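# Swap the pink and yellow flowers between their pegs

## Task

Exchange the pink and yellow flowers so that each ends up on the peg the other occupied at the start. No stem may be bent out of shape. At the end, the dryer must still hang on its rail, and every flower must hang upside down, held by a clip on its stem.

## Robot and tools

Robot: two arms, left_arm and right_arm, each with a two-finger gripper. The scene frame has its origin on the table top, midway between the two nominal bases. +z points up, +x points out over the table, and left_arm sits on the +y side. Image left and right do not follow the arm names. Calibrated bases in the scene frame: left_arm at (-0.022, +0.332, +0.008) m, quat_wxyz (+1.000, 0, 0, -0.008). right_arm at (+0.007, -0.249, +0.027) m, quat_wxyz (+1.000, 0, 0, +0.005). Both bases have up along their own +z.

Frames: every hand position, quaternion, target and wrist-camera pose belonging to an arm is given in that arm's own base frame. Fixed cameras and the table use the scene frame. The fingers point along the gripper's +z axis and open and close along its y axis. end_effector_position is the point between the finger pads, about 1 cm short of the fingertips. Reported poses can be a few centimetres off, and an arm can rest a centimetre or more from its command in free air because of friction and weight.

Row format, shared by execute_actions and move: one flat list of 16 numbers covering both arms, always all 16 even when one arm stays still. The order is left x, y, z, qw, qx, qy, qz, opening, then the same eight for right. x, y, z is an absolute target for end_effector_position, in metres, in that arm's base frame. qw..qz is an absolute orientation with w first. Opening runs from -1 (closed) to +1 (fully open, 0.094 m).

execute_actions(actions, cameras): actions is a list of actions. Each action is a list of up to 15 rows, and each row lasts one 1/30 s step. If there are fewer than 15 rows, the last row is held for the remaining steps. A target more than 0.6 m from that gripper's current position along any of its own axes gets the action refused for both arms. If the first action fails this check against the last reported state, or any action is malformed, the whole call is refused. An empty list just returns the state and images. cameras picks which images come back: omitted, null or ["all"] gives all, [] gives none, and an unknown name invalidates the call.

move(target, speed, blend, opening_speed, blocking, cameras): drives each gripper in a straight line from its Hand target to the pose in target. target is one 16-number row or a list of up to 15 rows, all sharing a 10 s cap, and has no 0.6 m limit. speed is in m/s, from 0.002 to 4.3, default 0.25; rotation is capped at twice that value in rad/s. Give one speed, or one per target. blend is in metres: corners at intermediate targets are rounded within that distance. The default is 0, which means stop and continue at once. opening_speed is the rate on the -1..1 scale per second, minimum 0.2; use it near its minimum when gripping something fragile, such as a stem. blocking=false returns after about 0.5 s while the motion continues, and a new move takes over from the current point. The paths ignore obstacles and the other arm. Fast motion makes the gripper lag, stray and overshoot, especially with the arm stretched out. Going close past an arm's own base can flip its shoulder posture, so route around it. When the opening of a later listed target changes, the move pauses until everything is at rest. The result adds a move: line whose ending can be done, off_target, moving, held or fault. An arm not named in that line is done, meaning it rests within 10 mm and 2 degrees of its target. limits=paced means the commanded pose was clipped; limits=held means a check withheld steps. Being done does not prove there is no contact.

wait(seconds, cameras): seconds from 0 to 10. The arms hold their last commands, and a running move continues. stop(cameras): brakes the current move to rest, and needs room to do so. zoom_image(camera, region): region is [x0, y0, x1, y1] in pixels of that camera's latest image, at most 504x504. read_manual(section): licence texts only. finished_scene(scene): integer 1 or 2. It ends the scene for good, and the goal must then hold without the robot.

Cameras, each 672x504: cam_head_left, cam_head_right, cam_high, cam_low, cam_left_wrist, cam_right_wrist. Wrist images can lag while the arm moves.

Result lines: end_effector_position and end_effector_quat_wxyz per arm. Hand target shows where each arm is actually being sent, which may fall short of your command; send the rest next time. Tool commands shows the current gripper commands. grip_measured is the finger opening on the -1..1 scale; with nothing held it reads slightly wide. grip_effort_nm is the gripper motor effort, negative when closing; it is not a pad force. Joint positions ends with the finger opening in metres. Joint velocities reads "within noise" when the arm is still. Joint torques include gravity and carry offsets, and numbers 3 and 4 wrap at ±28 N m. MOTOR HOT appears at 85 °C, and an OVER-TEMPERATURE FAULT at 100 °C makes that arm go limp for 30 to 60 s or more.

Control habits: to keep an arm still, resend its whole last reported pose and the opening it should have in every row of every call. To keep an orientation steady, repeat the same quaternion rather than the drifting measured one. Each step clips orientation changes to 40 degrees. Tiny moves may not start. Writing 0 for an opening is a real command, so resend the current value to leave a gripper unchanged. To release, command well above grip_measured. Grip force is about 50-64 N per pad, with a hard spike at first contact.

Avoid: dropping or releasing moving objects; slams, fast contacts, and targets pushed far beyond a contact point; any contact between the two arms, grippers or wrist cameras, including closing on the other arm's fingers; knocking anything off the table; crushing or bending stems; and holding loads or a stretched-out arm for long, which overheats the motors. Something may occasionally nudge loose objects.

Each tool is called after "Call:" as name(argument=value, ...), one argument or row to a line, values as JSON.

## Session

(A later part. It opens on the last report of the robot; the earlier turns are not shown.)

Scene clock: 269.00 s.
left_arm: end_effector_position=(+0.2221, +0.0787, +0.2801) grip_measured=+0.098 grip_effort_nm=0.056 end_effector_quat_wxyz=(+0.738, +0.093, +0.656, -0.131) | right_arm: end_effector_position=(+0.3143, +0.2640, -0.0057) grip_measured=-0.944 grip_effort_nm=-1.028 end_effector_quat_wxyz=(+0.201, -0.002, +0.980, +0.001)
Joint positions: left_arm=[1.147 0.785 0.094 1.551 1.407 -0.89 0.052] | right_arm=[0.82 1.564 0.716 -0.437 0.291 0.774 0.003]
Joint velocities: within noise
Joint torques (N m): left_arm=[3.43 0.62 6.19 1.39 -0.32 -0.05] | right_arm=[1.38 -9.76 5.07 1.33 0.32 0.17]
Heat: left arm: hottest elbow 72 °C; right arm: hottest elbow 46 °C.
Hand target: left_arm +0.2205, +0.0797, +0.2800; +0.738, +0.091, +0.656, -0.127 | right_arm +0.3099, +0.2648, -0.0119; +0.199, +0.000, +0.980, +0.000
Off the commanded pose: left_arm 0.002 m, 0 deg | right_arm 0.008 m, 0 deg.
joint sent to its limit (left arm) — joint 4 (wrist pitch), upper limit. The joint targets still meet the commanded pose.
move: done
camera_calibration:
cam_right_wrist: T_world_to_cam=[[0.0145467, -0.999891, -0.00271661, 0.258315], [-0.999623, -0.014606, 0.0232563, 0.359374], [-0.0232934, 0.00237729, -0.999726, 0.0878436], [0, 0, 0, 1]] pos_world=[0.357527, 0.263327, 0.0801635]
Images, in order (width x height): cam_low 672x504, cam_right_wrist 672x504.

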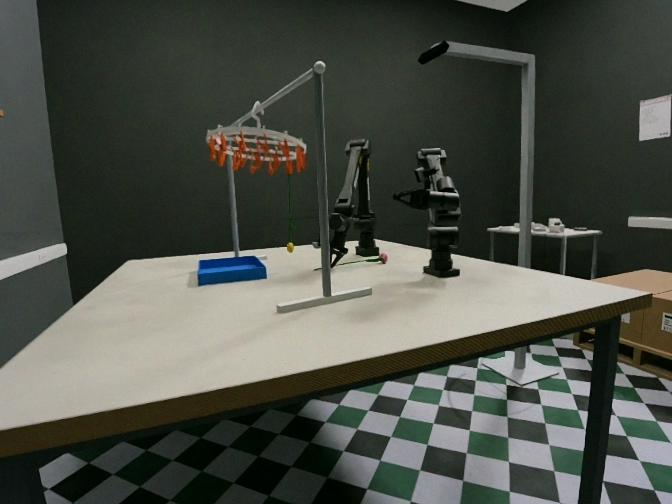

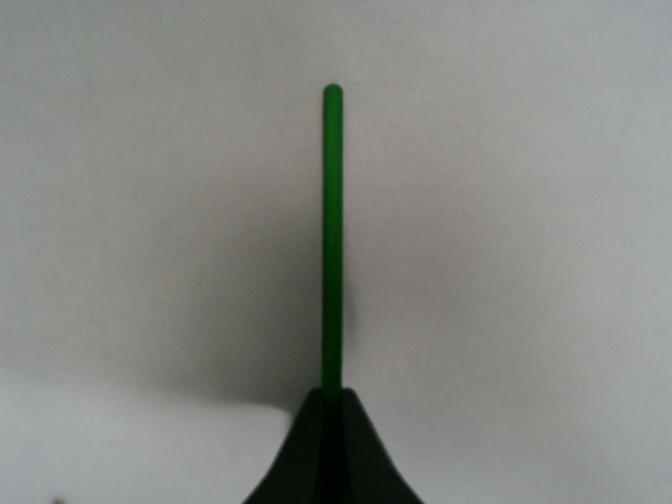

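Call:
move(
  target=[
    [0.22,0.08,0.28,0.7393,0.0926,0.6547,-0.1282,0.1,0.31,0.265,-0.021,0.1994,0,0.9799,0,-1],
    [0.22,0.08,0.28,0.7393,0.0926,0.6547,-0.1282,0.1,0.31,0.265,-0.021,0.1994,0,0.9799,0,-0.7],
  ],
  speed=0.05,
  opening_speed=0.2,
  cameras=["cam_right_wrist","cam_low"],
)

Call:
zoom_image(
  camera="cam_low",
  region=[290, 200, 400, 290],
)

Scene clock: 274.60 s.
left_arm: end_effector_position=(+0.2221, +0.0787, +0.2801) grip_measured=+0.098 grip_effort_nm=0.051 end_effector_quat_wxyz=(+0.738, +0.093, +0.656, -0.131) | right_arm: end_effector_position=(+0.3168, +0.2656, -0.0097) grip_measured=-0.702 grip_effort_nm=0.081 end_effector_quat_wxyz=(+0.207, -0.001, +0.978, +0.003)
Joint positions: left_arm=[1.147 0.785 0.094 1.551 1.407 -0.89 0.052] | right_arm=[0.82 1.578 0.714 -0.409 0.296 0.774 0.014]
Joint velocities: within noise
Joint torques (N m): left_arm=[3.43 0.62 6.19 1.39 -0.32 -0.05] | right_arm=[1.32 -9.11 4.75 1.43 0.11 0.18]
Heat: left arm: hottest elbow 70 °C; right arm: hottest elbow 45 °C.
Hand target: left_arm +0.2205, +0.0797, +0.2800; +0.738, +0.091, +0.656, -0.127 | right_arm +0.3099, +0.2646, -0.0206; +0.199, +0.000, +0.980, +0.000
Off the commanded pose: left_arm 0.002 m, 0 deg | right_arm 0.013 m, 1 deg.
joint sent to its limit (left arm) — joint 4 (wrist pitch), upper limit. The joint targets still meet the commanded pose.
move: off_target (right_arm); target 2's new opening was sent with right_arm's hand 0.013 m and 1 deg from that target
camera_calibration:
cam_right_wrist: T_world_to_cam=[[0.0134158, -0.999887, -0.00683311, 0.260107], [-0.999841, -0.013495, 0.0116853, 0.361648], [-0.0117762, 0.00667526, -0.999908, 0.0791182], [0, 0, 0, 1]] pos_world=[0.359033, 0.264429, 0.0766623]
Images, in order (width x height): cam_low 672x504, cam_right_wrist 672x504.

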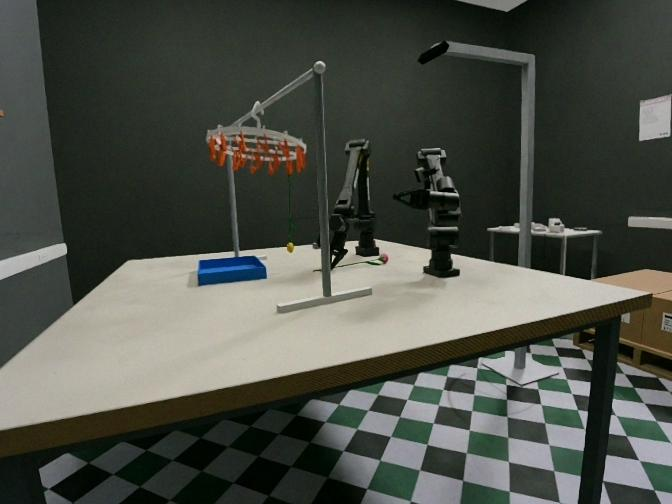

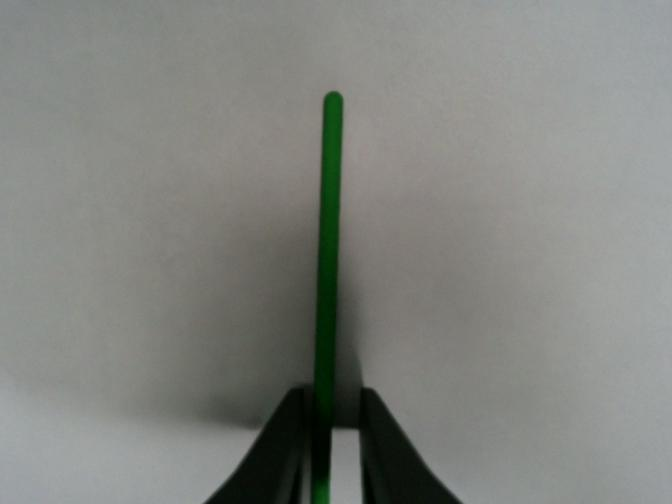

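Scaled by 4.582 from the camera's 672x504 image, which has a finer 960x720 frame.

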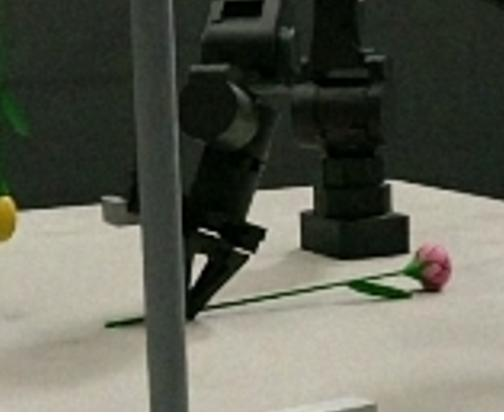

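Call:
move(
  target=[
    [0.22,0.08,0.28,0.7393,0.0926,0.6547,-0.1282,0.1,0.31,0.265,-0.021,0.1994,0,0.9799,0,-0.2],
    [0.28,0.02,0.36,0.7646,0.1489,0.5974,-0.1906,0.1,0.31,0.265,0.08,0.1994,0,0.9799,0,-0.2],
    [0.30,-0.04,0.38,0.7646,0.1489,0.5974,-0.1906,0.1,0.29,0.18,0.25,0.46,-0.0773,0.8836,0.0403,0.1],
    [0.34,-0.10,0.42,0.7646,0.1489,0.5974,-0.1906,0.1,0.28,0.05,0.38,0.683,-0.183,0.683,0.183,0.1],
    [0.34,-0.12,0.42,0.7646,0.1489,0.5974,-0.1906,0.1,0.34,-0.02,0.463,0.7083,-0.2699,0.5534,0.3455,0.1],
  ],
  speed=[0.1,0.1,0.22,0.22,0.22],
  blend=[0,0,0.02,0.02,0],
  cameras=["cam_right_wrist","cam_head_left","cam_left_wrist"],
)

Scene clock: 292.80 s.
left_arm: end_effector_position=(+0.3361, -0.1150, +0.3844) grip_measured=+0.098 grip_effort_nm=0.051 end_effector_quat_wxyz=(+0.750, +0.143, +0.617, -0.191) | right_arm: end_effector_position=(+0.3364, -0.0186, +0.4492) grip_measured=+0.099 grip_effort_nm=0.066 end_effector_quat_wxyz=(+0.705, -0.261, +0.561, +0.348)
Joint positions: left_arm=[-0.197 0.571 0.42 0.359 0.274 -0.079 0.052] | right_arm=[-0.569 1.058 0.646 1.566 -1.31 1.165 0.052]
Joint velocities: within noise
Joint torques (N m): left_arm=[1.67 0.44 13.5 1.62 -0.11 0.17] | right_arm=[0.67 -2.84 10.19 0.77 0.7 0.17]
Heat: left arm: hottest elbow 69 °C; right arm: hottest elbow 45 °C.
Hand target: left_arm +0.3375, -0.1190, +0.4191; +0.765, +0.149, +0.597, -0.191 | right_arm +0.3396, -0.0198, +0.4626; +0.708, -0.269, +0.554, +0.345
Off the commanded pose: left_arm 0.036 m, 3 deg | right_arm 0.014 m, 1 deg.
move: off_target (left_arm, right_arm); blend cut to 0 m at target 3
camera_calibration:
cam_left_wrist: T_world_to_cam=[[-0.45572, -0.890072, 0.00952424, 0.0470632], [-0.210947, 0.0975982, -0.972613, 0.494671], [0.864766, -0.445248, -0.232236, -0.162112], [0, 0, 0, 1]] pos_world=[0.265986, -0.0785696, 0.443027]
cam_right_wrist: T_world_to_cam=[[0.785286, -0.618996, -0.0130067, -0.270921], [-0.127407, -0.141004, -0.981777, 0.522425], [0.605882, 0.772633, -0.189593, -0.0173883], [0, 0, 0, 1]] pos_world=[0.289847, -0.0806006, 0.506084]
Images, in order (width x height): cam_head_left 672x504, cam_left_wrist 672x504, cam_right_wrist 672x504.

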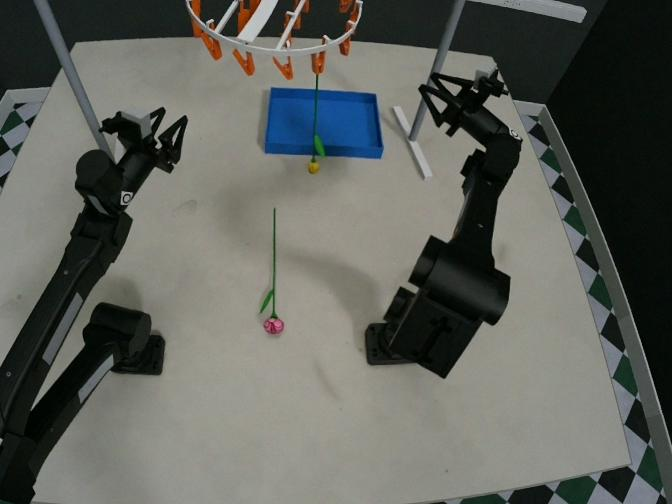

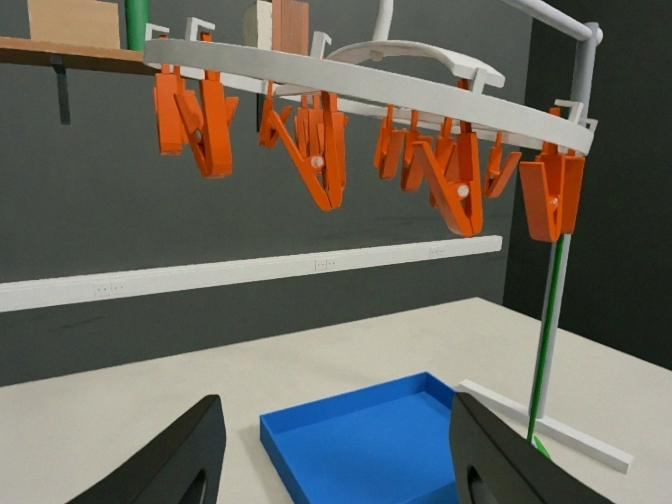

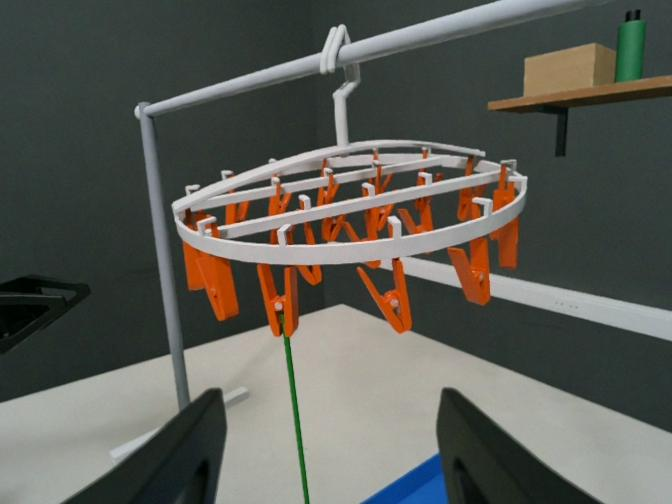

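Call:
move(
  target=[0.34,-0.12,0.42,0.7646,0.1489,0.5974,-0.1906,0.1,0.415,0.135,0.460,0.7021,-0.2798,0.5486,0.3577,0.1],
  speed=0.12,
  cameras=["cam_right_wrist"],
)

Scene clock: 299.17 s.
left_arm: end_effector_position=(+0.3363, -0.1150, +0.3840) grip_measured=+0.098 grip_effort_nm=0.051 end_effector_quat_wxyz=(+0.750, +0.143, +0.618, -0.191) | right_arm: end_effector_position=(+0.4084, +0.1305, +0.4327) grip_measured=+0.099 grip_effort_nm=0.071 end_effector_quat_wxyz=(+0.689, -0.265, +0.566, +0.366)
Joint positions: left_arm=[-0.197 0.572 0.421 0.357 0.274 -0.079 0.052] | right_arm=[-0.01 1 0.69 0.672 -0.905 0.339 0.052]
Joint velocities: within noise
Joint torques (N m): left_arm=[1.73 0.44 13.48 1.7 -0.1 0.16] | right_arm=[1.32 -3.66 12.97 1.26 0.27 -0.12]
Heat: left arm: hottest elbow 73 °C; right arm: hottest elbow 45 °C.
Hand target: left_arm +0.3376, -0.1190, +0.4191; +0.765, +0.149, +0.597, -0.191 | right_arm +0.4133, +0.1344, +0.4595; +0.702, -0.279, +0.548, +0.358
Off the commanded pose: left_arm 0.037 m, 3 deg | right_arm 0.028 m, 3 deg.
move: off_target (left_arm, right_arm)
camera_calibration:
cam_right_wrist: T_world_to_cam=[[0.807664, -0.588356, -0.0389444, -0.237322], [-0.152446, -0.144555, -0.977683, 0.545327], [0.569596, 0.795576, -0.206445, -0.1602], [0, 0, 0, 1]] pos_world=[0.366058, 0.066651, 0.490842]
Images, in order (width x height): cam_right_wrist 672x504.

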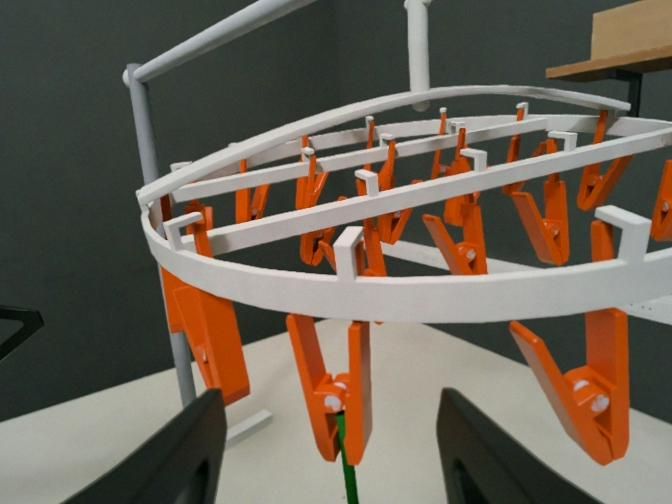

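Call:
move(
  target=[0.34,-0.12,0.42,0.7646,0.1489,0.5974,-0.1906,0.1,0.437,0.162,0.464,0.7142,-0.2602,0.5580,0.3330,0.1],
  speed=0.08,
  cameras=["cam_right_wrist"],
)

Scene clock: 304.97 s.
left_arm: end_effector_position=(+0.3363, -0.1150, +0.3840) grip_measured=+0.098 grip_effort_nm=0.051 end_effector_quat_wxyz=(+0.750, +0.143, +0.618, -0.191) | right_arm: end_effector_position=(+0.4302, +0.1567, +0.4358) grip_measured=+0.099 grip_effort_nm=0.071 end_effector_quat_wxyz=(+0.701, -0.248, +0.576, +0.340)
Joint positions: left_arm=[-0.197 0.572 0.421 0.357 0.274 -0.079 0.052] | right_arm=[0.094 1.032 0.732 0.593 -0.742 0.247 0.052]
Joint velocities: within noise
Joint torques (N m): left_arm=[1.67 0.38 13.48 1.7 -0.1 0.16] | right_arm=[1.38 -4.54 13.12 1.4 0.22 -0.12]
Heat: left arm: hottest elbow 75 °C; right arm: hottest elbow 48 °C.
Hand target: left_arm +0.3376, -0.1190, +0.4191; +0.765, +0.149, +0.597, -0.191 | right_arm +0.4352, +0.1613, +0.4634; +0.714, -0.260, +0.558, +0.333
Off the commanded pose: left_arm 0.037 m, 3 deg | right_arm 0.030 m, 3 deg.
move: off_target (left_arm, right_arm)
camera_calibration:
cam_right_wrist: T_world_to_cam=[[0.764843, -0.643284, -0.0346576, -0.214233], [-0.16202, -0.14001, -0.976804, 0.55851], [0.62351, 0.752717, -0.211311, -0.207214], [0, 0, 0, 1]] pos_world=[0.383545, 0.096358, 0.494344]
Images, in order (width x height): cam_right_wrist 672x504.

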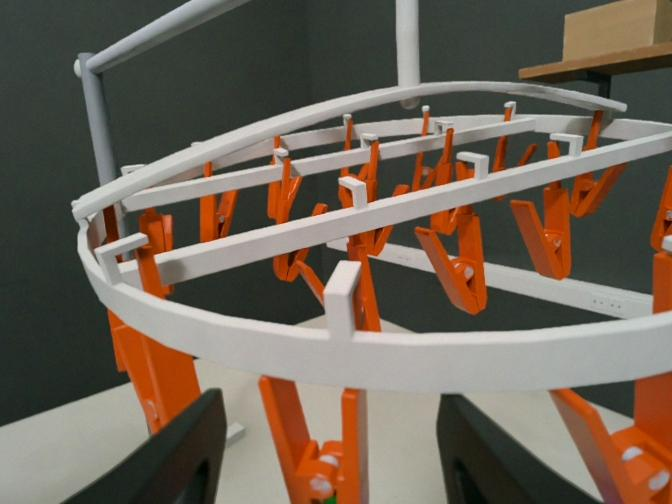

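Call:
move(
  target=[0.34,-0.12,0.42,0.7646,0.1489,0.5974,-0.1906,0.1,0.4465,0.182,0.467,0.7142,-0.2602,0.5580,0.3330,0.1],
  speed=0.06,
  cameras=["cam_right_wrist","cam_left_wrist"],
)

Scene clock: 308.47 s.
left_arm: end_effector_position=(+0.3363, -0.1150, +0.3840) grip_measured=+0.098 grip_effort_nm=0.051 end_effector_quat_wxyz=(+0.750, +0.143, +0.618, -0.191) | right_arm: end_effector_position=(+0.4396, +0.1760, +0.4380) grip_measured=+0.099 grip_effort_nm=0.071 end_effector_quat_wxyz=(+0.700, -0.248, +0.577, +0.340)
Joint positions: left_arm=[-0.197 0.572 0.421 0.357 0.274 -0.079 0.052] | right_arm=[0.149 1.063 0.763 0.577 -0.69 0.224 0.052]
Joint velocities: within noise
Joint torques (N m): left_arm=[1.73 0.38 13.48 1.72 -0.1 0.16] | right_arm=[1.14 -5.01 13.19 1.44 0.19 -0.12]
Heat: left arm: hottest elbow 76 °C; right arm: hottest elbow 48 °C.
Hand target: left_arm +0.3376, -0.1190, +0.4191; +0.765, +0.149, +0.597, -0.191 | right_arm +0.4446, +0.1812, +0.4663; +0.714, -0.260, +0.558, +0.333
Off the commanded pose: left_arm 0.037 m, 3 deg | right_arm 0.030 m, 3 deg.
move: off_target (left_arm, right_arm)
camera_calibration:
cam_left_wrist: T_world_to_cam=[[-0.455637, -0.890111, 0.00985124, 0.0469891], [-0.212959, 0.0982526, -0.972108, 0.494842], [0.864317, -0.445026, -0.234325, -0.161508], [0, 0, 0, 1]] pos_world=[0.266386, -0.0786695, 0.442732]
cam_right_wrist: T_world_to_cam=[[0.764663, -0.643524, -0.0341778, -0.208935], [-0.163299, -0.142188, -0.976277, 0.565599], [0.623397, 0.752104, -0.213813, -0.225888], [0, 0, 0, 1]] pos_world=[0.392945, 0.115858, 0.496743]
Images, in order (width x height): cam_left_wrist 672x504, cam_right_wrist 672x504.

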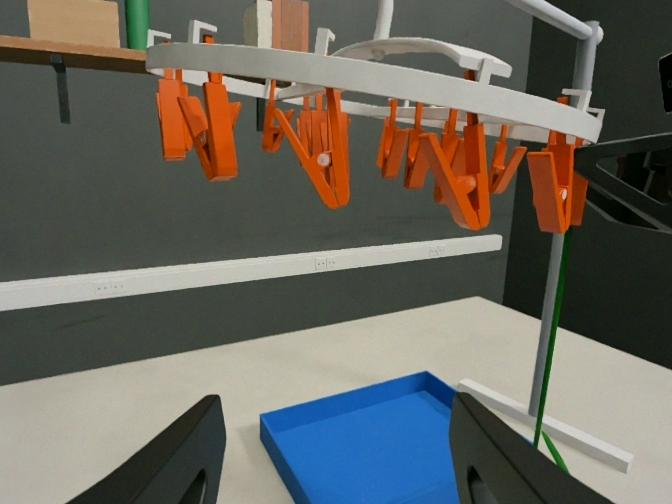

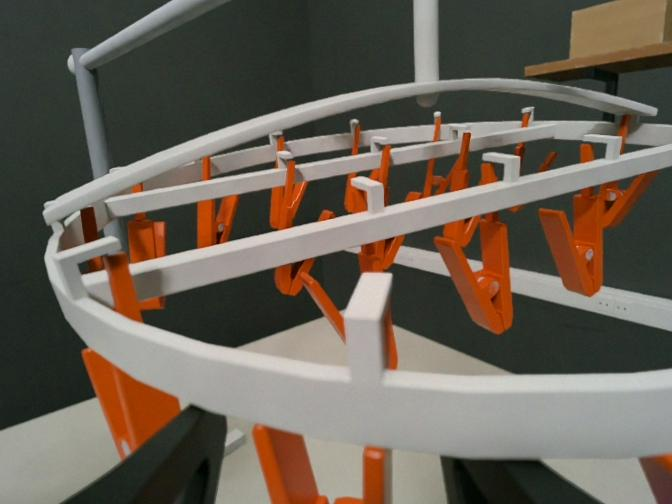

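Call:
move(
  target=[
    [0.33,-0.20,0.38,0.8269,0.1228,0.5117,-0.1985,0.1,0.4465,0.182,0.467,0.7142,-0.2602,0.5580,0.3330,0.1],
    [0.375,-0.342,0.372,0.8269,0.1228,0.5117,-0.1985,0.1,0.4465,0.182,0.467,0.7142,-0.2602,0.5580,0.3330,0.1],
  ],
  speed=0.15,
  blend=0.02,
  cameras=["cam_left_wrist"],
)

Scene clock: 318.03 s.
left_arm: end_effector_position=(+0.3709, -0.3315, +0.3485) grip_measured=+0.098 grip_effort_nm=0.046 end_effector_quat_wxyz=(+0.814, +0.133, +0.533, -0.191) | right_arm: end_effector_position=(+0.4396, +0.1760, +0.4381) grip_measured=+0.099 grip_effort_nm=0.071 end_effector_quat_wxyz=(+0.700, -0.249, +0.577, +0.339)
Joint positions: left_arm=[-0.843 1.35 0.581 1.203 -0.336 0.165 0.052] | right_arm=[0.149 1.063 0.763 0.577 -0.69 0.223 0.052]
Joint velocities: within noise
Joint torques (N m): left_arm=[1.9 -6.18 10.17 2.61 0.02 0.16] | right_arm=[1.38 -5.25 13.26 1.44 0.2 -0.12]
Heat: left arm: hottest elbow 78 °C; right arm: hottest elbow 51 °C.
Hand target: left_arm +0.3739, -0.3409, +0.3717; +0.827, +0.123, +0.512, -0.199 | right_arm +0.4447, +0.1812, +0.4664; +0.714, -0.260, +0.558, +0.333
Off the commanded pose: left_arm 0.026 m, 3 deg | right_arm 0.030 m, 3 deg.
move: off_target (left_arm, right_arm)
camera_calibration:
cam_left_wrist: T_world_to_cam=[[-0.443139, -0.896156, -0.0230619, -0.124797], [-0.0132661, 0.0322785, -0.999391, 0.40258], [0.896355, -0.442563, -0.0261924, -0.379609], [0, 0, 0, 1]] pos_world=[0.290303, -0.292833, 0.389514]
Images, in order (width x height): cam_left_wrist 672x504.

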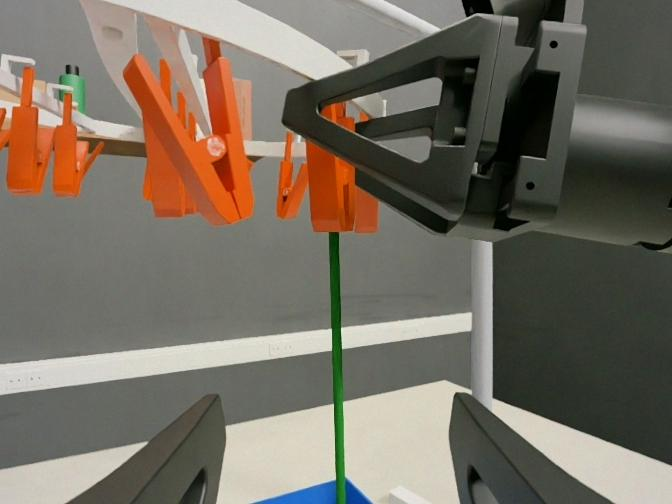

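Call:
move(
  target=[0.429,-0.3685,0.366,0.8269,0.1228,0.5117,-0.1985,0.1,0.4465,0.182,0.467,0.7142,-0.2602,0.5580,0.3330,0.1],
  speed=0.1,
  cameras=["cam_left_wrist"],
)

Scene clock: 322.43 s.
left_arm: end_effector_position=(+0.4178, -0.3647, +0.3445) grip_measured=+0.098 grip_effort_nm=0.051 end_effector_quat_wxyz=(+0.815, +0.139, +0.530, -0.190) | right_arm: end_effector_position=(+0.4396, +0.1760, +0.4381) grip_measured=+0.099 grip_effort_nm=0.081 end_effector_quat_wxyz=(+0.700, -0.249, +0.577, +0.339)
Joint positions: left_arm=[-0.806 1.501 0.723 1.208 -0.292 0.159 0.052] | right_arm=[0.149 1.063 0.763 0.577 -0.69 0.223 0.052]
Joint velocities: within noise
Joint torques (N m): left_arm=[3.31 -8.18 10.13 2.44 0.22 -0.07] | right_arm=[1.32 -5.07 13.24 1.36 0.19 -0.11]
Heat: left arm: hottest elbow 76 °C; right arm: hottest elbow 52 °C.
Hand target: left_arm +0.4279, -0.3674, +0.3657; +0.827, +0.123, +0.512, -0.198 | right_arm +0.4447, +0.1812, +0.4664; +0.714, -0.260, +0.558, +0.333
Off the commanded pose: left_arm 0.025 m, 3 deg | right_arm 0.030 m, 3 deg.
move: off_target (left_arm, right_arm)
camera_calibration:
cam_left_wrist: T_world_to_cam=[[-0.448207, -0.893209, -0.0358953, -0.126231], [-0.00412945, 0.0422228, -0.9991, 0.400001], [0.89392, -0.447656, -0.022613, -0.438446], [0, 0, 0, 1]] pos_world=[0.33701, -0.325913, 0.385195]
Images, in order (width x height): cam_left_wrist 672x504.

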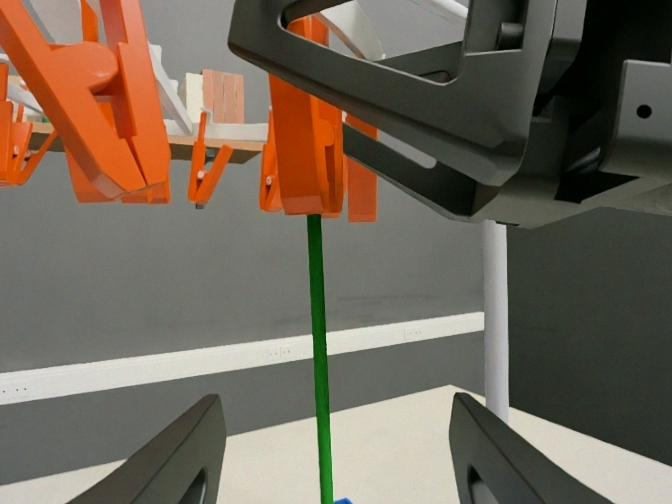

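Call:
move(
  target=[0.465,-0.379,0.366,0.8269,0.1228,0.5117,-0.1985,0.1,0.4465,0.182,0.467,0.7142,-0.2602,0.5580,0.3330,0.1],
  speed=0.07,
  cameras=["cam_left_wrist"],
)

Scene clock: 328.60 s.
left_arm: end_effector_position=(+0.4516, -0.3744, +0.3499) grip_measured=+0.098 grip_effort_nm=0.051 end_effector_quat_wxyz=(+0.820, +0.134, +0.522, -0.194) | right_arm: end_effector_position=(+0.4396, +0.1760, +0.4381) grip_measured=+0.099 grip_effort_nm=0.061 end_effector_quat_wxyz=(+0.700, -0.249, +0.577, +0.339)
Joint positions: left_arm=[-0.766 1.575 0.815 1.208 -0.256 0.14 0.052] | right_arm=[0.149 1.063 0.763 0.577 -0.69 0.223 0.052]
Joint velocities: within noise
Joint torques (N m): left_arm=[3.31 -9.29 10.18 1.5 0.23 -0.07] | right_arm=[1.44 -5.01 13.27 1.44 0.19 -0.12]
Heat: left arm: hottest elbow 75 °C; right arm: hottest elbow 54 °C.
Hand target: left_arm +0.4639, -0.3781, +0.3658; +0.827, +0.123, +0.512, -0.198 | right_arm +0.4447, +0.1812, +0.4664; +0.714, -0.260, +0.558, +0.333
Off the commanded pose: left_arm 0.021 m, 2 deg | right_arm 0.030 m, 3 deg.
move: off_target (left_arm, right_arm)
camera_calibration:
cam_left_wrist: T_world_to_cam=[[-0.44771, -0.893772, -0.0269713, -0.123114], [0.011123, 0.0245941, -0.999636, 0.392643], [0.894109, -0.447847, -0.00106959, -0.4806], [0, 0, 0, 1]] pos_world=[0.370222, -0.334928, 0.388666]
Images, in order (width x height): cam_left_wrist 672x504.

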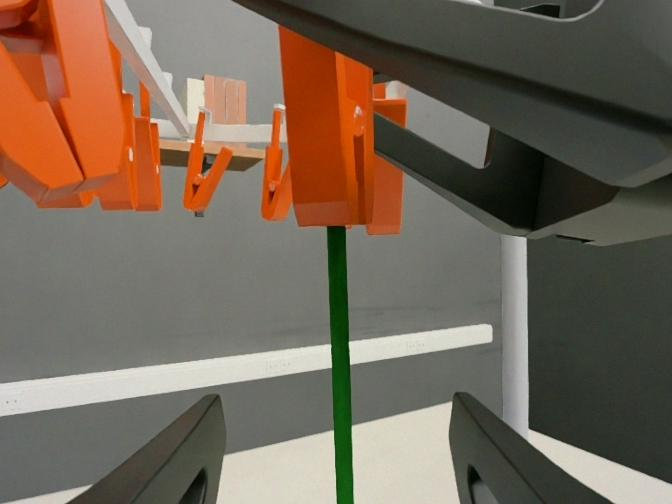

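Call:
move(
  target=[
    [0.465,-0.379,0.350,0.8269,0.1228,0.5117,-0.1985,0.1,0.4465,0.182,0.467,0.7142,-0.2602,0.5580,0.3330,0.1],
    [0.484,-0.3865,0.346,0.8269,0.1228,0.5117,-0.1985,0.1,0.4465,0.182,0.467,0.7142,-0.2602,0.5580,0.3330,0.1],
  ],
  speed=0.07,
  cameras=["cam_left_wrist"],
)

Scene clock: 333.60 s.
left_arm: end_effector_position=(+0.4717, -0.3842, +0.3261) grip_measured=+0.098 grip_effort_nm=0.056 end_effector_quat_wxyz=(+0.814, +0.139, +0.531, -0.191) | right_arm: end_effector_position=(+0.4396, +0.1760, +0.4381) grip_measured=+0.099 grip_effort_nm=0.066 end_effector_quat_wxyz=(+0.700, -0.249, +0.577, +0.339)
Joint positions: left_arm=[-0.75 1.655 0.853 1.224 -0.242 0.132 0.052] | right_arm=[0.149 1.063 0.763 0.577 -0.69 0.223 0.052]
Joint velocities: within noise
Joint torques (N m): left_arm=[3.37 -10.11 9.88 2.62 0.2 -0.03] | right_arm=[1.32 -5.07 13.27 1.37 0.2 -0.11]
Heat: left arm: hottest elbow 74 °C; right arm: hottest elbow 55 °C.
Hand target: left_arm +0.4828, -0.3855, +0.3457; +0.827, +0.123, +0.512, -0.198 | right_arm +0.4447, +0.1812, +0.4664; +0.714, -0.260, +0.558, +0.333
Off the commanded pose: left_arm 0.023 m, 3 deg | right_arm 0.030 m, 3 deg.
move: off_target (left_arm, right_arm)
camera_calibration:
cam_left_wrist: T_world_to_cam=[[-0.449196, -0.892805, -0.0335051, -0.120316], [-0.00695816, 0.0409963, -0.999135, 0.383562], [0.893406, -0.448574, -0.0246276, -0.495278], [0, 0, 0, 1]] pos_world=[0.391108, -0.345312, 0.367001]
Images, in order (width x height): cam_left_wrist 672x504.

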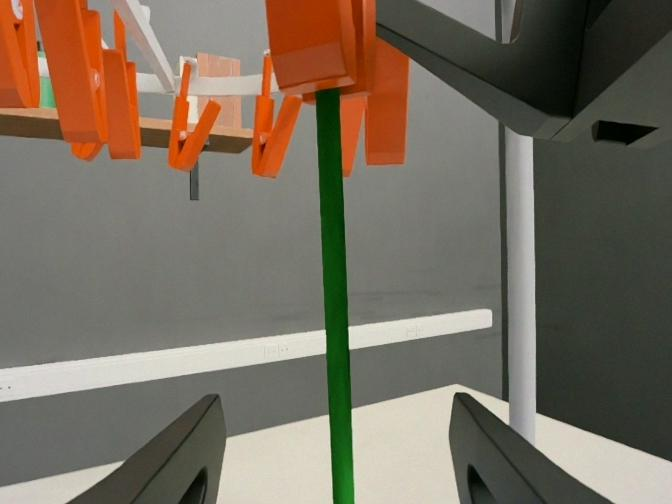

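Call:
move(
  target=[
    [0.484,-0.3865,0.356,0.8269,0.1228,0.5117,-0.1985,0.1,0.4465,0.182,0.467,0.7142,-0.2602,0.5580,0.3330,0.1],
    [0.484,-0.3865,0.356,0.8269,0.1228,0.5117,-0.1985,-1,0.4465,0.182,0.467,0.7142,-0.2602,0.5580,0.3330,0.1],
  ],
  speed=0.07,
  opening_speed=0.4,
  cameras=["cam_left_wrist","cam_right_wrist"],
)

Scene clock: 340.43 s.
left_arm: end_effector_position=(+0.4728, -0.3853, +0.3300) grip_measured=-0.945 grip_effort_nm=-1.018 end_effector_quat_wxyz=(+0.816, +0.137, +0.528, -0.193) | right_arm: end_effector_position=(+0.4396, +0.1760, +0.4381) grip_measured=+0.099 grip_effort_nm=0.071 end_effector_quat_wxyz=(+0.700, -0.249, +0.577, +0.339)
Joint positions: left_arm=[-0.75 1.656 0.862 1.224 -0.241 0.13 0.003] | right_arm=[0.149 1.063 0.763 0.577 -0.69 0.223 0.052]
Joint velocities: within noise
Joint torques (N m): left_arm=[3.49 -11.75 9.95 1.46 0.19 -0.04] | right_arm=[1.26 -5.07 13.23 1.44 0.19 -0.12]
Heat: left arm: hottest elbow 72 °C; right arm: hottest elbow 56 °C.
Hand target: left_arm +0.4826, -0.3854, +0.3557; +0.827, +0.123, +0.512, -0.198 | right_arm +0.4447, +0.1812, +0.4664; +0.714, -0.260, +0.558, +0.333
Off the commanded pose: left_arm 0.028 m, 3 deg | right_arm 0.030 m, 3 deg.
move: off_target (left_arm, right_arm); target 2's new opening was sent with left_arm's hand 0.029 m and 3 deg from that target
camera_calibration:
cam_left_wrist: T_world_to_cam=[[-0.450074, -0.892498, -0.0296693, -0.121445], [-0.00178638, 0.0341244, -0.999416, 0.382486], [0.89299, -0.449758, -0.0169528, -0.499544], [0, 0, 0, 1]] pos_world=[0.392112, -0.346115, 0.370191]
cam_right_wrist: T_world_to_cam=[[0.764545, -0.643742, -0.032667, -0.209547], [-0.162216, -0.143113, -0.976322, 0.565417], [0.623824, 0.751741, -0.213842, -0.226052], [0, 0, 0, 1]] pos_world=[0.392945, 0.115958, 0.496844]
Images, in order (width x height): cam_left_wrist 672x504, cam_right_wrist 672x504.

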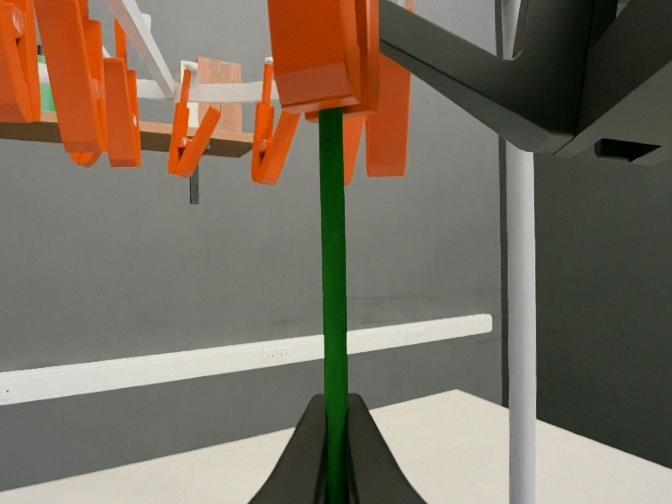

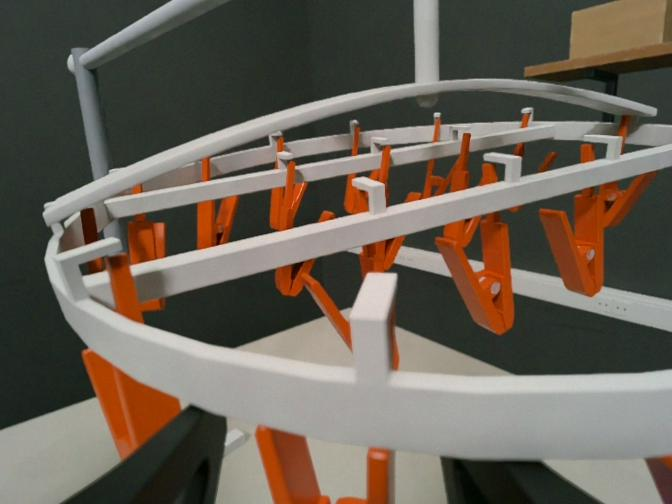

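Call:
move(
  target=[0.484,-0.3865,0.356,0.8269,0.1228,0.5117,-0.1985,-1,0.4465,0.182,0.467,0.7142,-0.2602,0.5580,0.3330,-0.95],
  opening_speed=0.3,
  cameras=["cam_left_wrist","cam_right_wrist"],
)

Scene clock: 345.80 s.
left_arm: end_effector_position=(+0.4728, -0.3853, +0.3300) grip_measured=-0.947 grip_effort_nm=-1.067 end_effector_quat_wxyz=(+0.816, +0.137, +0.528, -0.193) | right_arm: end_effector_position=(+0.4403, +0.1759, +0.4390) grip_measured=-0.571 grip_effort_nm=-1.028 end_effector_quat_wxyz=(+0.701, -0.249, +0.576, +0.338)
Joint positions: left_arm=[-0.75 1.656 0.862 1.224 -0.241 0.13 0.002] | right_arm=[0.149 1.064 0.766 0.576 -0.688 0.22 0.02]
Joint velocities: within noise
Joint torques (N m): left_arm=[3.43 -11.69 9.94 1.46 0.19 -0.05] | right_arm=[1.44 -5.25 13.14 1.39 0.12 -0.1]
Heat: left arm: hottest elbow 71 °C; right arm: hottest elbow 56 °C.
Hand target: left_arm +0.4826, -0.3854, +0.3557; +0.827, +0.123, +0.512, -0.198 | right_arm +0.4448, +0.1813, +0.4665; +0.714, -0.260, +0.558, +0.333
Off the commanded pose: left_arm 0.028 m, 3 deg | right_arm 0.029 m, 3 deg.
move: off_target (left_arm, right_arm)
camera_calibration:
cam_left_wrist: T_world_to_cam=[[-0.450155, -0.892469, -0.0293108, -0.121446], [-0.00194638, 0.0338052, -0.999427, 0.382439], [0.892948, -0.44984, -0.0169547, -0.499511], [0, 0, 0, 1]] pos_world=[0.392112, -0.346016, 0.370191]
cam_right_wrist: T_world_to_cam=[[0.763072, -0.645602, -0.0303094, -0.210129], [-0.160229, -0.143535, -0.976588, 0.565649], [0.626137, 0.750064, -0.212972, -0.227213], [0, 0, 0, 1]] pos_world=[0.393244, 0.115955, 0.497648]
Images, in order (width x height): cam_left_wrist 672x504, cam_right_wrist 672x504.

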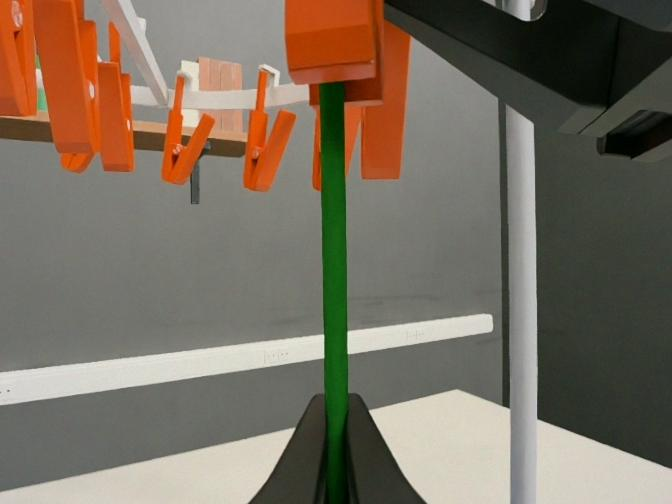

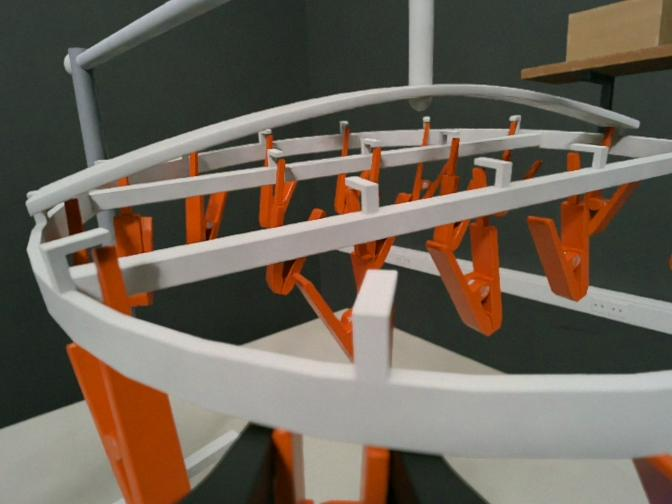

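Call:
move(
  target=[
    [0.484,-0.3865,0.316,0.8269,0.1228,0.5117,-0.1985,-1,0.4465,0.182,0.467,0.7142,-0.2602,0.5580,0.3330,-0.95],
    [0.39,-0.335,0.305,0.8269,0.1228,0.5117,-0.1985,-1,0.4465,0.182,0.467,0.7142,-0.2602,0.5580,0.3330,-0.95],
    [0.36,-0.31,0.300,0.8269,0.1228,0.5117,-0.1985,-1,0.4465,0.182,0.467,0.7142,-0.2602,0.5580,0.3330,-0.3],
    [0.36,-0.31,0.300,0.8269,0.1228,0.5117,-0.1985,-1,0.4465,0.182,0.467,0.7142,-0.2602,0.5580,0.3330,0.1],
    [0.36,-0.31,0.300,0.8269,0.1228,0.5117,-0.1985,-1,0.385,0.109,0.463,0.7142,-0.2602,0.5580,0.3330,0.1],
  ],
  speed=0.08,
  opening_speed=0.6,
  cameras=["cam_left_wrist","cam_right_wrist","cam_head_left"],
)

Scene clock: 360.53 s.
left_arm: end_effector_position=(+0.3674, -0.3099, +0.2870) grip_measured=-0.947 grip_effort_nm=-1.067 end_effector_quat_wxyz=(+0.818, +0.127, +0.527, -0.192) | right_arm: end_effector_position=(+0.3870, +0.1127, +0.4641) grip_measured=+0.099 grip_effort_nm=0.071 end_effector_quat_wxyz=(+0.713, -0.265, +0.558, +0.332)
Joint positions: left_arm=[-0.809 1.514 0.48 1.482 -0.309 0.152 0.002] | right_arm=[-0.055 0.892 0.702 0.578 -0.896 0.302 0.052]
Joint velocities: within noise
Joint torques (N m): left_arm=[1.67 -9 4.93 2.65 0.01 0.16] | right_arm=[-0.32 -3.72 8.09 2.17 0.1 0.18]
Heat: left arm: hottest elbow 67 °C; right arm: hottest elbow 54 °C.
Hand target: left_arm +0.3602, -0.3098, +0.2997; +0.827, +0.123, +0.512, -0.198 | right_arm +0.3851, +0.1092, +0.4630; +0.714, -0.260, +0.558, +0.333
Off the commanded pose: left_arm 0.015 m, 2 deg | right_arm 0.004 m, 1 deg.
move: off_target (left_arm); target 3's new opening was sent with right_arm's hand 0.029 m and 3 deg from that target; target 4's new opening was sent with right_arm's hand 0.029 m and 3 deg from that target
camera_calibration:
cam_left_wrist: T_world_to_cam=[[-0.439357, -0.898166, -0.0162263, -0.112356], [-0.000987477, 0.018546, -0.999828, 0.331741], [0.898312, -0.439265, -0.00903522, -0.373089], [0, 0, 0, 1]] pos_world=[0.286113, -0.270952, 0.326489]
cam_right_wrist: T_world_to_cam=[[0.770761, -0.6369, 0.0169201, -0.23552], [-0.107583, -0.156278, -0.981837, 0.556138], [0.627976, 0.754941, -0.188973, -0.153472], [0, 0, 0, 1]] pos_world=[0.337737, 0.0527722, 0.52102]
Images, in order (width x height): cam_head_left 672x504, cam_left_wrist 672x504, cam_right_wrist 672x504.

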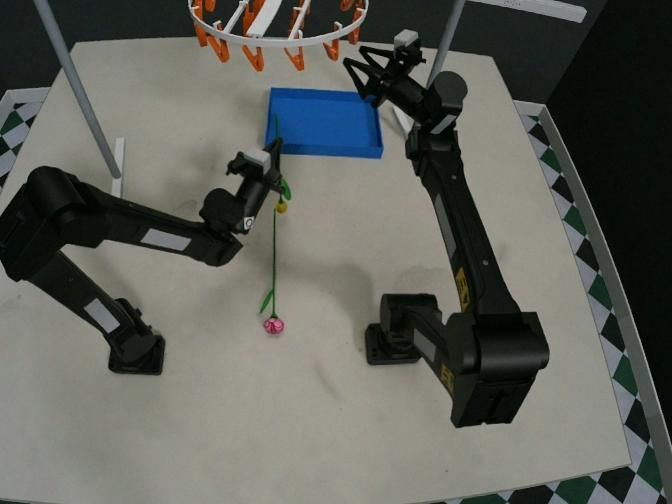

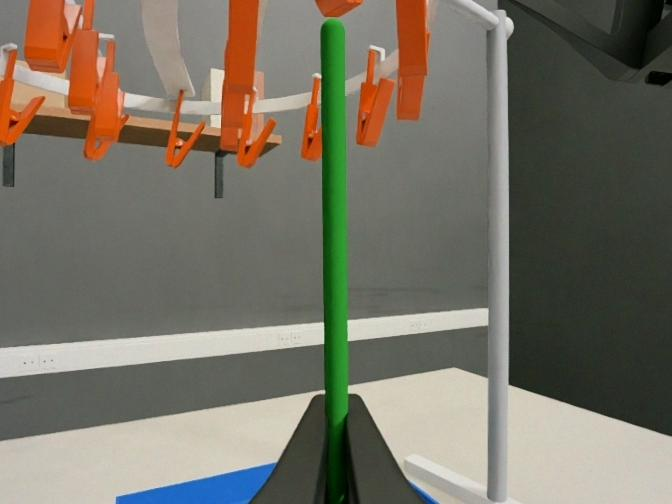

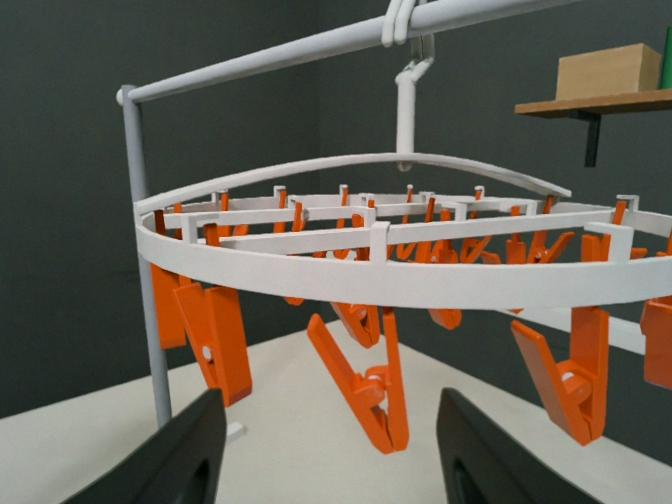

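Call:
move(
  target=[
    [0.35,-0.33,0.30,0.683,0.1232,0.683,-0.1232,-1,0.34,-0.02,0.463,0.7083,-0.2699,0.5534,0.3455,0.1],
    [0.34,-0.375,0.28,0.4617,0.04,0.8861,-0.02,-1,0.34,-0.02,0.463,0.7083,-0.2699,0.5534,0.3455,0.1],
    [0.335,-0.395,0.18,0.1994,0,0.9799,0,-1,0.34,-0.02,0.463,0.7083,-0.2699,0.5534,0.3455,0.1],
    [0.325,-0.40,0.04,0.1994,0,0.9799,0,-1,0.34,-0.02,0.463,0.7083,-0.2699,0.5534,0.3455,0.1],
  ],
  speed=[0.25,0.25,0.25,0.12],
  blend=0.02,
  cameras=["cam_left_wrist","cam_low","cam_head_left"],
)

Call:
zoom_image(
  camera="cam_low",
  region=[270, 160, 440, 290],
)

Scene clock: 369.43 s.
left_arm: end_effector_position=(+0.3262, -0.3931, +0.0425) grip_measured=-0.947 grip_effort_nm=-1.067 end_effector_quat_wxyz=(+0.197, +0.001, +0.980, +0.006) | right_arm: end_effector_position=(+0.3377, -0.0148, +0.4604) grip_measured=+0.099 grip_effort_nm=0.076 end_effector_quat_wxyz=(+0.707, -0.274, +0.553, +0.346)
Joint positions: left_arm=[-0.988 1.721 1.103 -0.736 -0.334 -0.949 0.002] | right_arm=[-0.556 1.06 0.675 1.571 -1.31 1.17 0.052]
Joint velocities: within noise
Joint torques (N m): left_arm=[1.9 -11.75 6.91 1.48 -0.21 -0.06] | right_arm=[-0.44 -2.78 8.34 0.75 0.71 0.17]
Heat: left arm: hottest elbow 66 °C; right arm: hottest elbow 53 °C.
Hand target: left_arm +0.3249, -0.3998, +0.0400; +0.199, +0.000, +0.980, +0.000 | right_arm +0.3399, -0.0199, +0.4630; +0.708, -0.270, +0.554, +0.345
Off the commanded pose: left_arm 0.007 m, 1 deg | right_arm 0.006 m, 0 deg.
joint sent to its limit (right arm) — joint 4 (wrist pitch), upper limit. The joint targets still meet the commanded pose.
move: done
camera_calibration:
cam_left_wrist: T_world_to_cam=[[-0.0101802, -0.999709, -0.021884, -0.388824], [-0.999204, 0.00932615, 0.0387805, 0.366649], [-0.0385651, 0.0222614, -0.999008, 0.154245], [0, 0, 0, 1]] pos_world=[0.368347, -0.395564, 0.131364]
Images, in order (width x height): cam_head_left 672x504, cam_low 672x504, cam_left_wrist 672x504.

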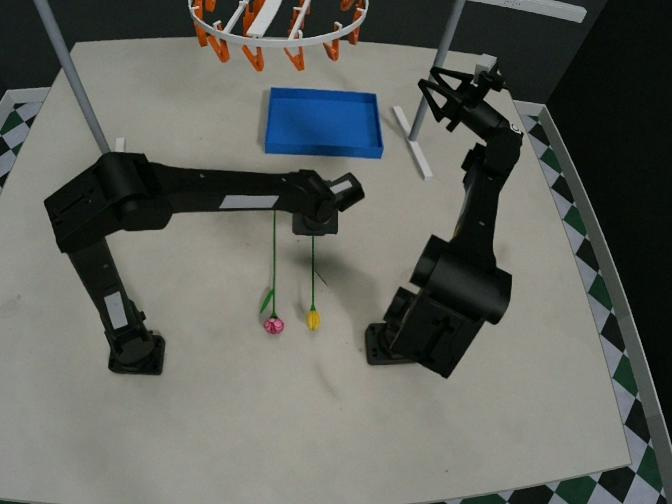

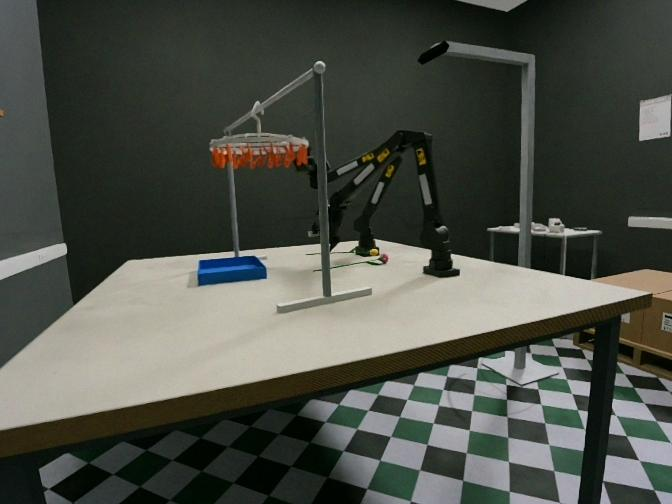

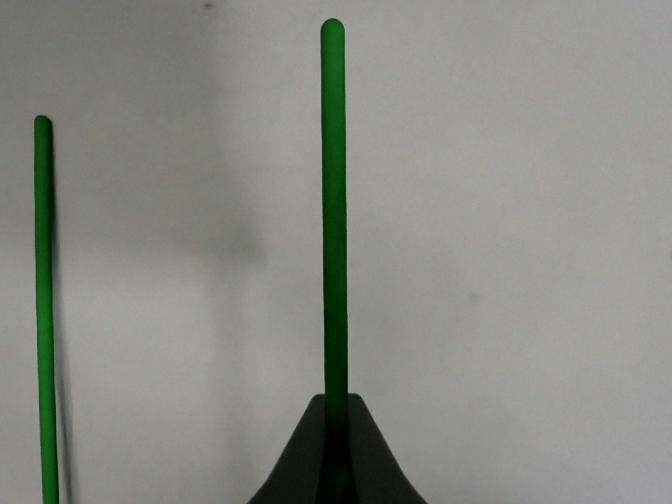

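Scaled by 2.965 from the camera's 672x504 image, which has a finer 960x720 frame.

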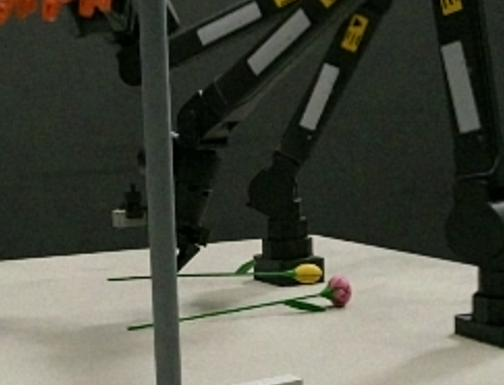

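Call:
move(
  target=[
    [0.325,-0.40,0.004,0.1994,0,0.9799,0,-1,0.34,-0.02,0.463,0.7083,-0.2699,0.5534,0.3455,0.1],
    [0.325,-0.40,0.004,0.1994,0,0.9799,0,-0.7,0.34,-0.02,0.463,0.7083,-0.2699,0.5534,0.3455,0.1],
  ],
  speed=0.05,
  opening_speed=0.2,
  cameras=["cam_left_wrist","cam_low"],
)

Call:
zoom_image(
  camera="cam_low",
  region=[290, 210, 400, 290],
)

Scene clock: 377.53 s.
left_arm: end_effector_position=(+0.3275, -0.3951, +0.0099) grip_measured=-0.703 grip_effort_nm=0.051 end_effector_quat_wxyz=(+0.199, +0.000, +0.980, +0.003) | right_arm: end_effector_position=(+0.3378, -0.0149, +0.4603) grip_measured=+0.099 grip_effort_nm=0.076 end_effector_quat_wxyz=(+0.707, -0.274, +0.553, +0.346)
Joint positions: left_arm=[-0.988 1.778 1.075 -0.644 -0.334 -0.95 0.014] | right_arm=[-0.556 1.06 0.675 1.571 -1.31 1.17 0.052]
Joint velocities: within noise
Joint torques (N m): left_arm=[1.9 -11.69 6.3 1.48 -0.22 -0.05] | right_arm=[-0.21 -2.9 8.34 0.76 0.7 0.18]
Heat: left arm: hottest elbow 65 °C; right arm: hottest elbow 52 °C.
Hand target: left_arm +0.3250, -0.3999, +0.0042; +0.199, +0.000, +0.980, +0.000 | right_arm +0.3400, -0.0199, +0.4630; +0.708, -0.270, +0.554, +0.345
Off the commanded pose: left_arm 0.008 m, 0 deg | right_arm 0.006 m, 0 deg.
joint sent to its limit (right arm) — joint 4 (wrist pitch), upper limit. The joint targets still meet the commanded pose.
move: done
camera_calibration:
cam_left_wrist: T_world_to_cam=[[-0.00932372, -0.99984, -0.0152447, -0.391937], [-0.999366, 0.0087931, 0.0345112, 0.369181], [-0.0343717, 0.0155568, -0.999288, 0.117767], [0, 0, 0, 1]] pos_world=[0.369341, -0.396953, 0.0989674]
Images, in order (width x height): cam_low 672x504, cam_left_wrist 672x504.

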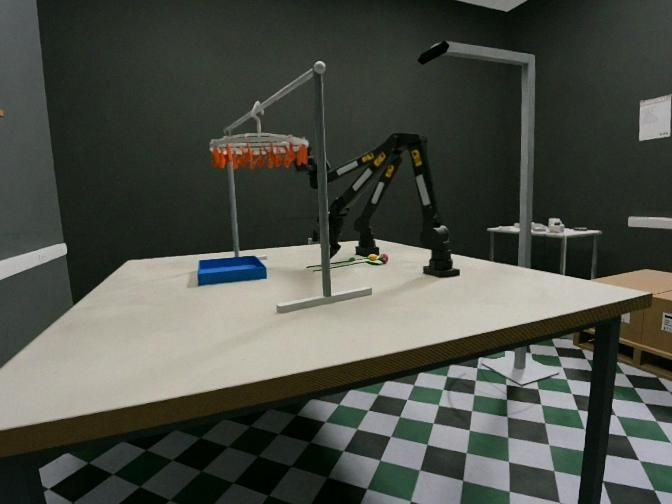

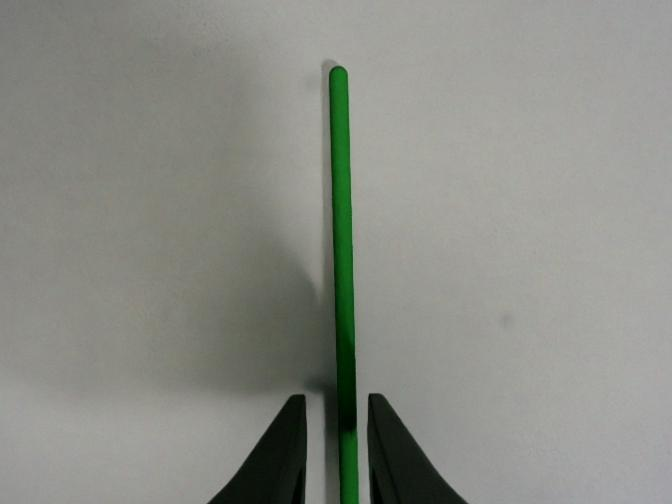

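Scaled by 4.582 from the camera's 672x504 image, which has a finer 960x720 frame.

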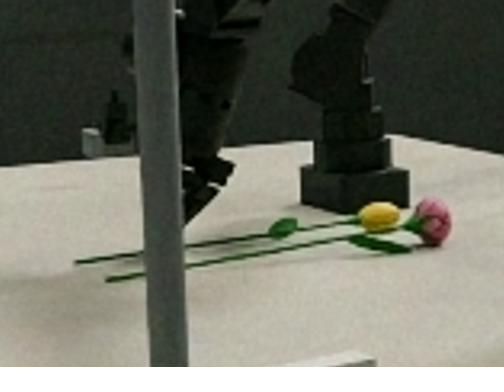

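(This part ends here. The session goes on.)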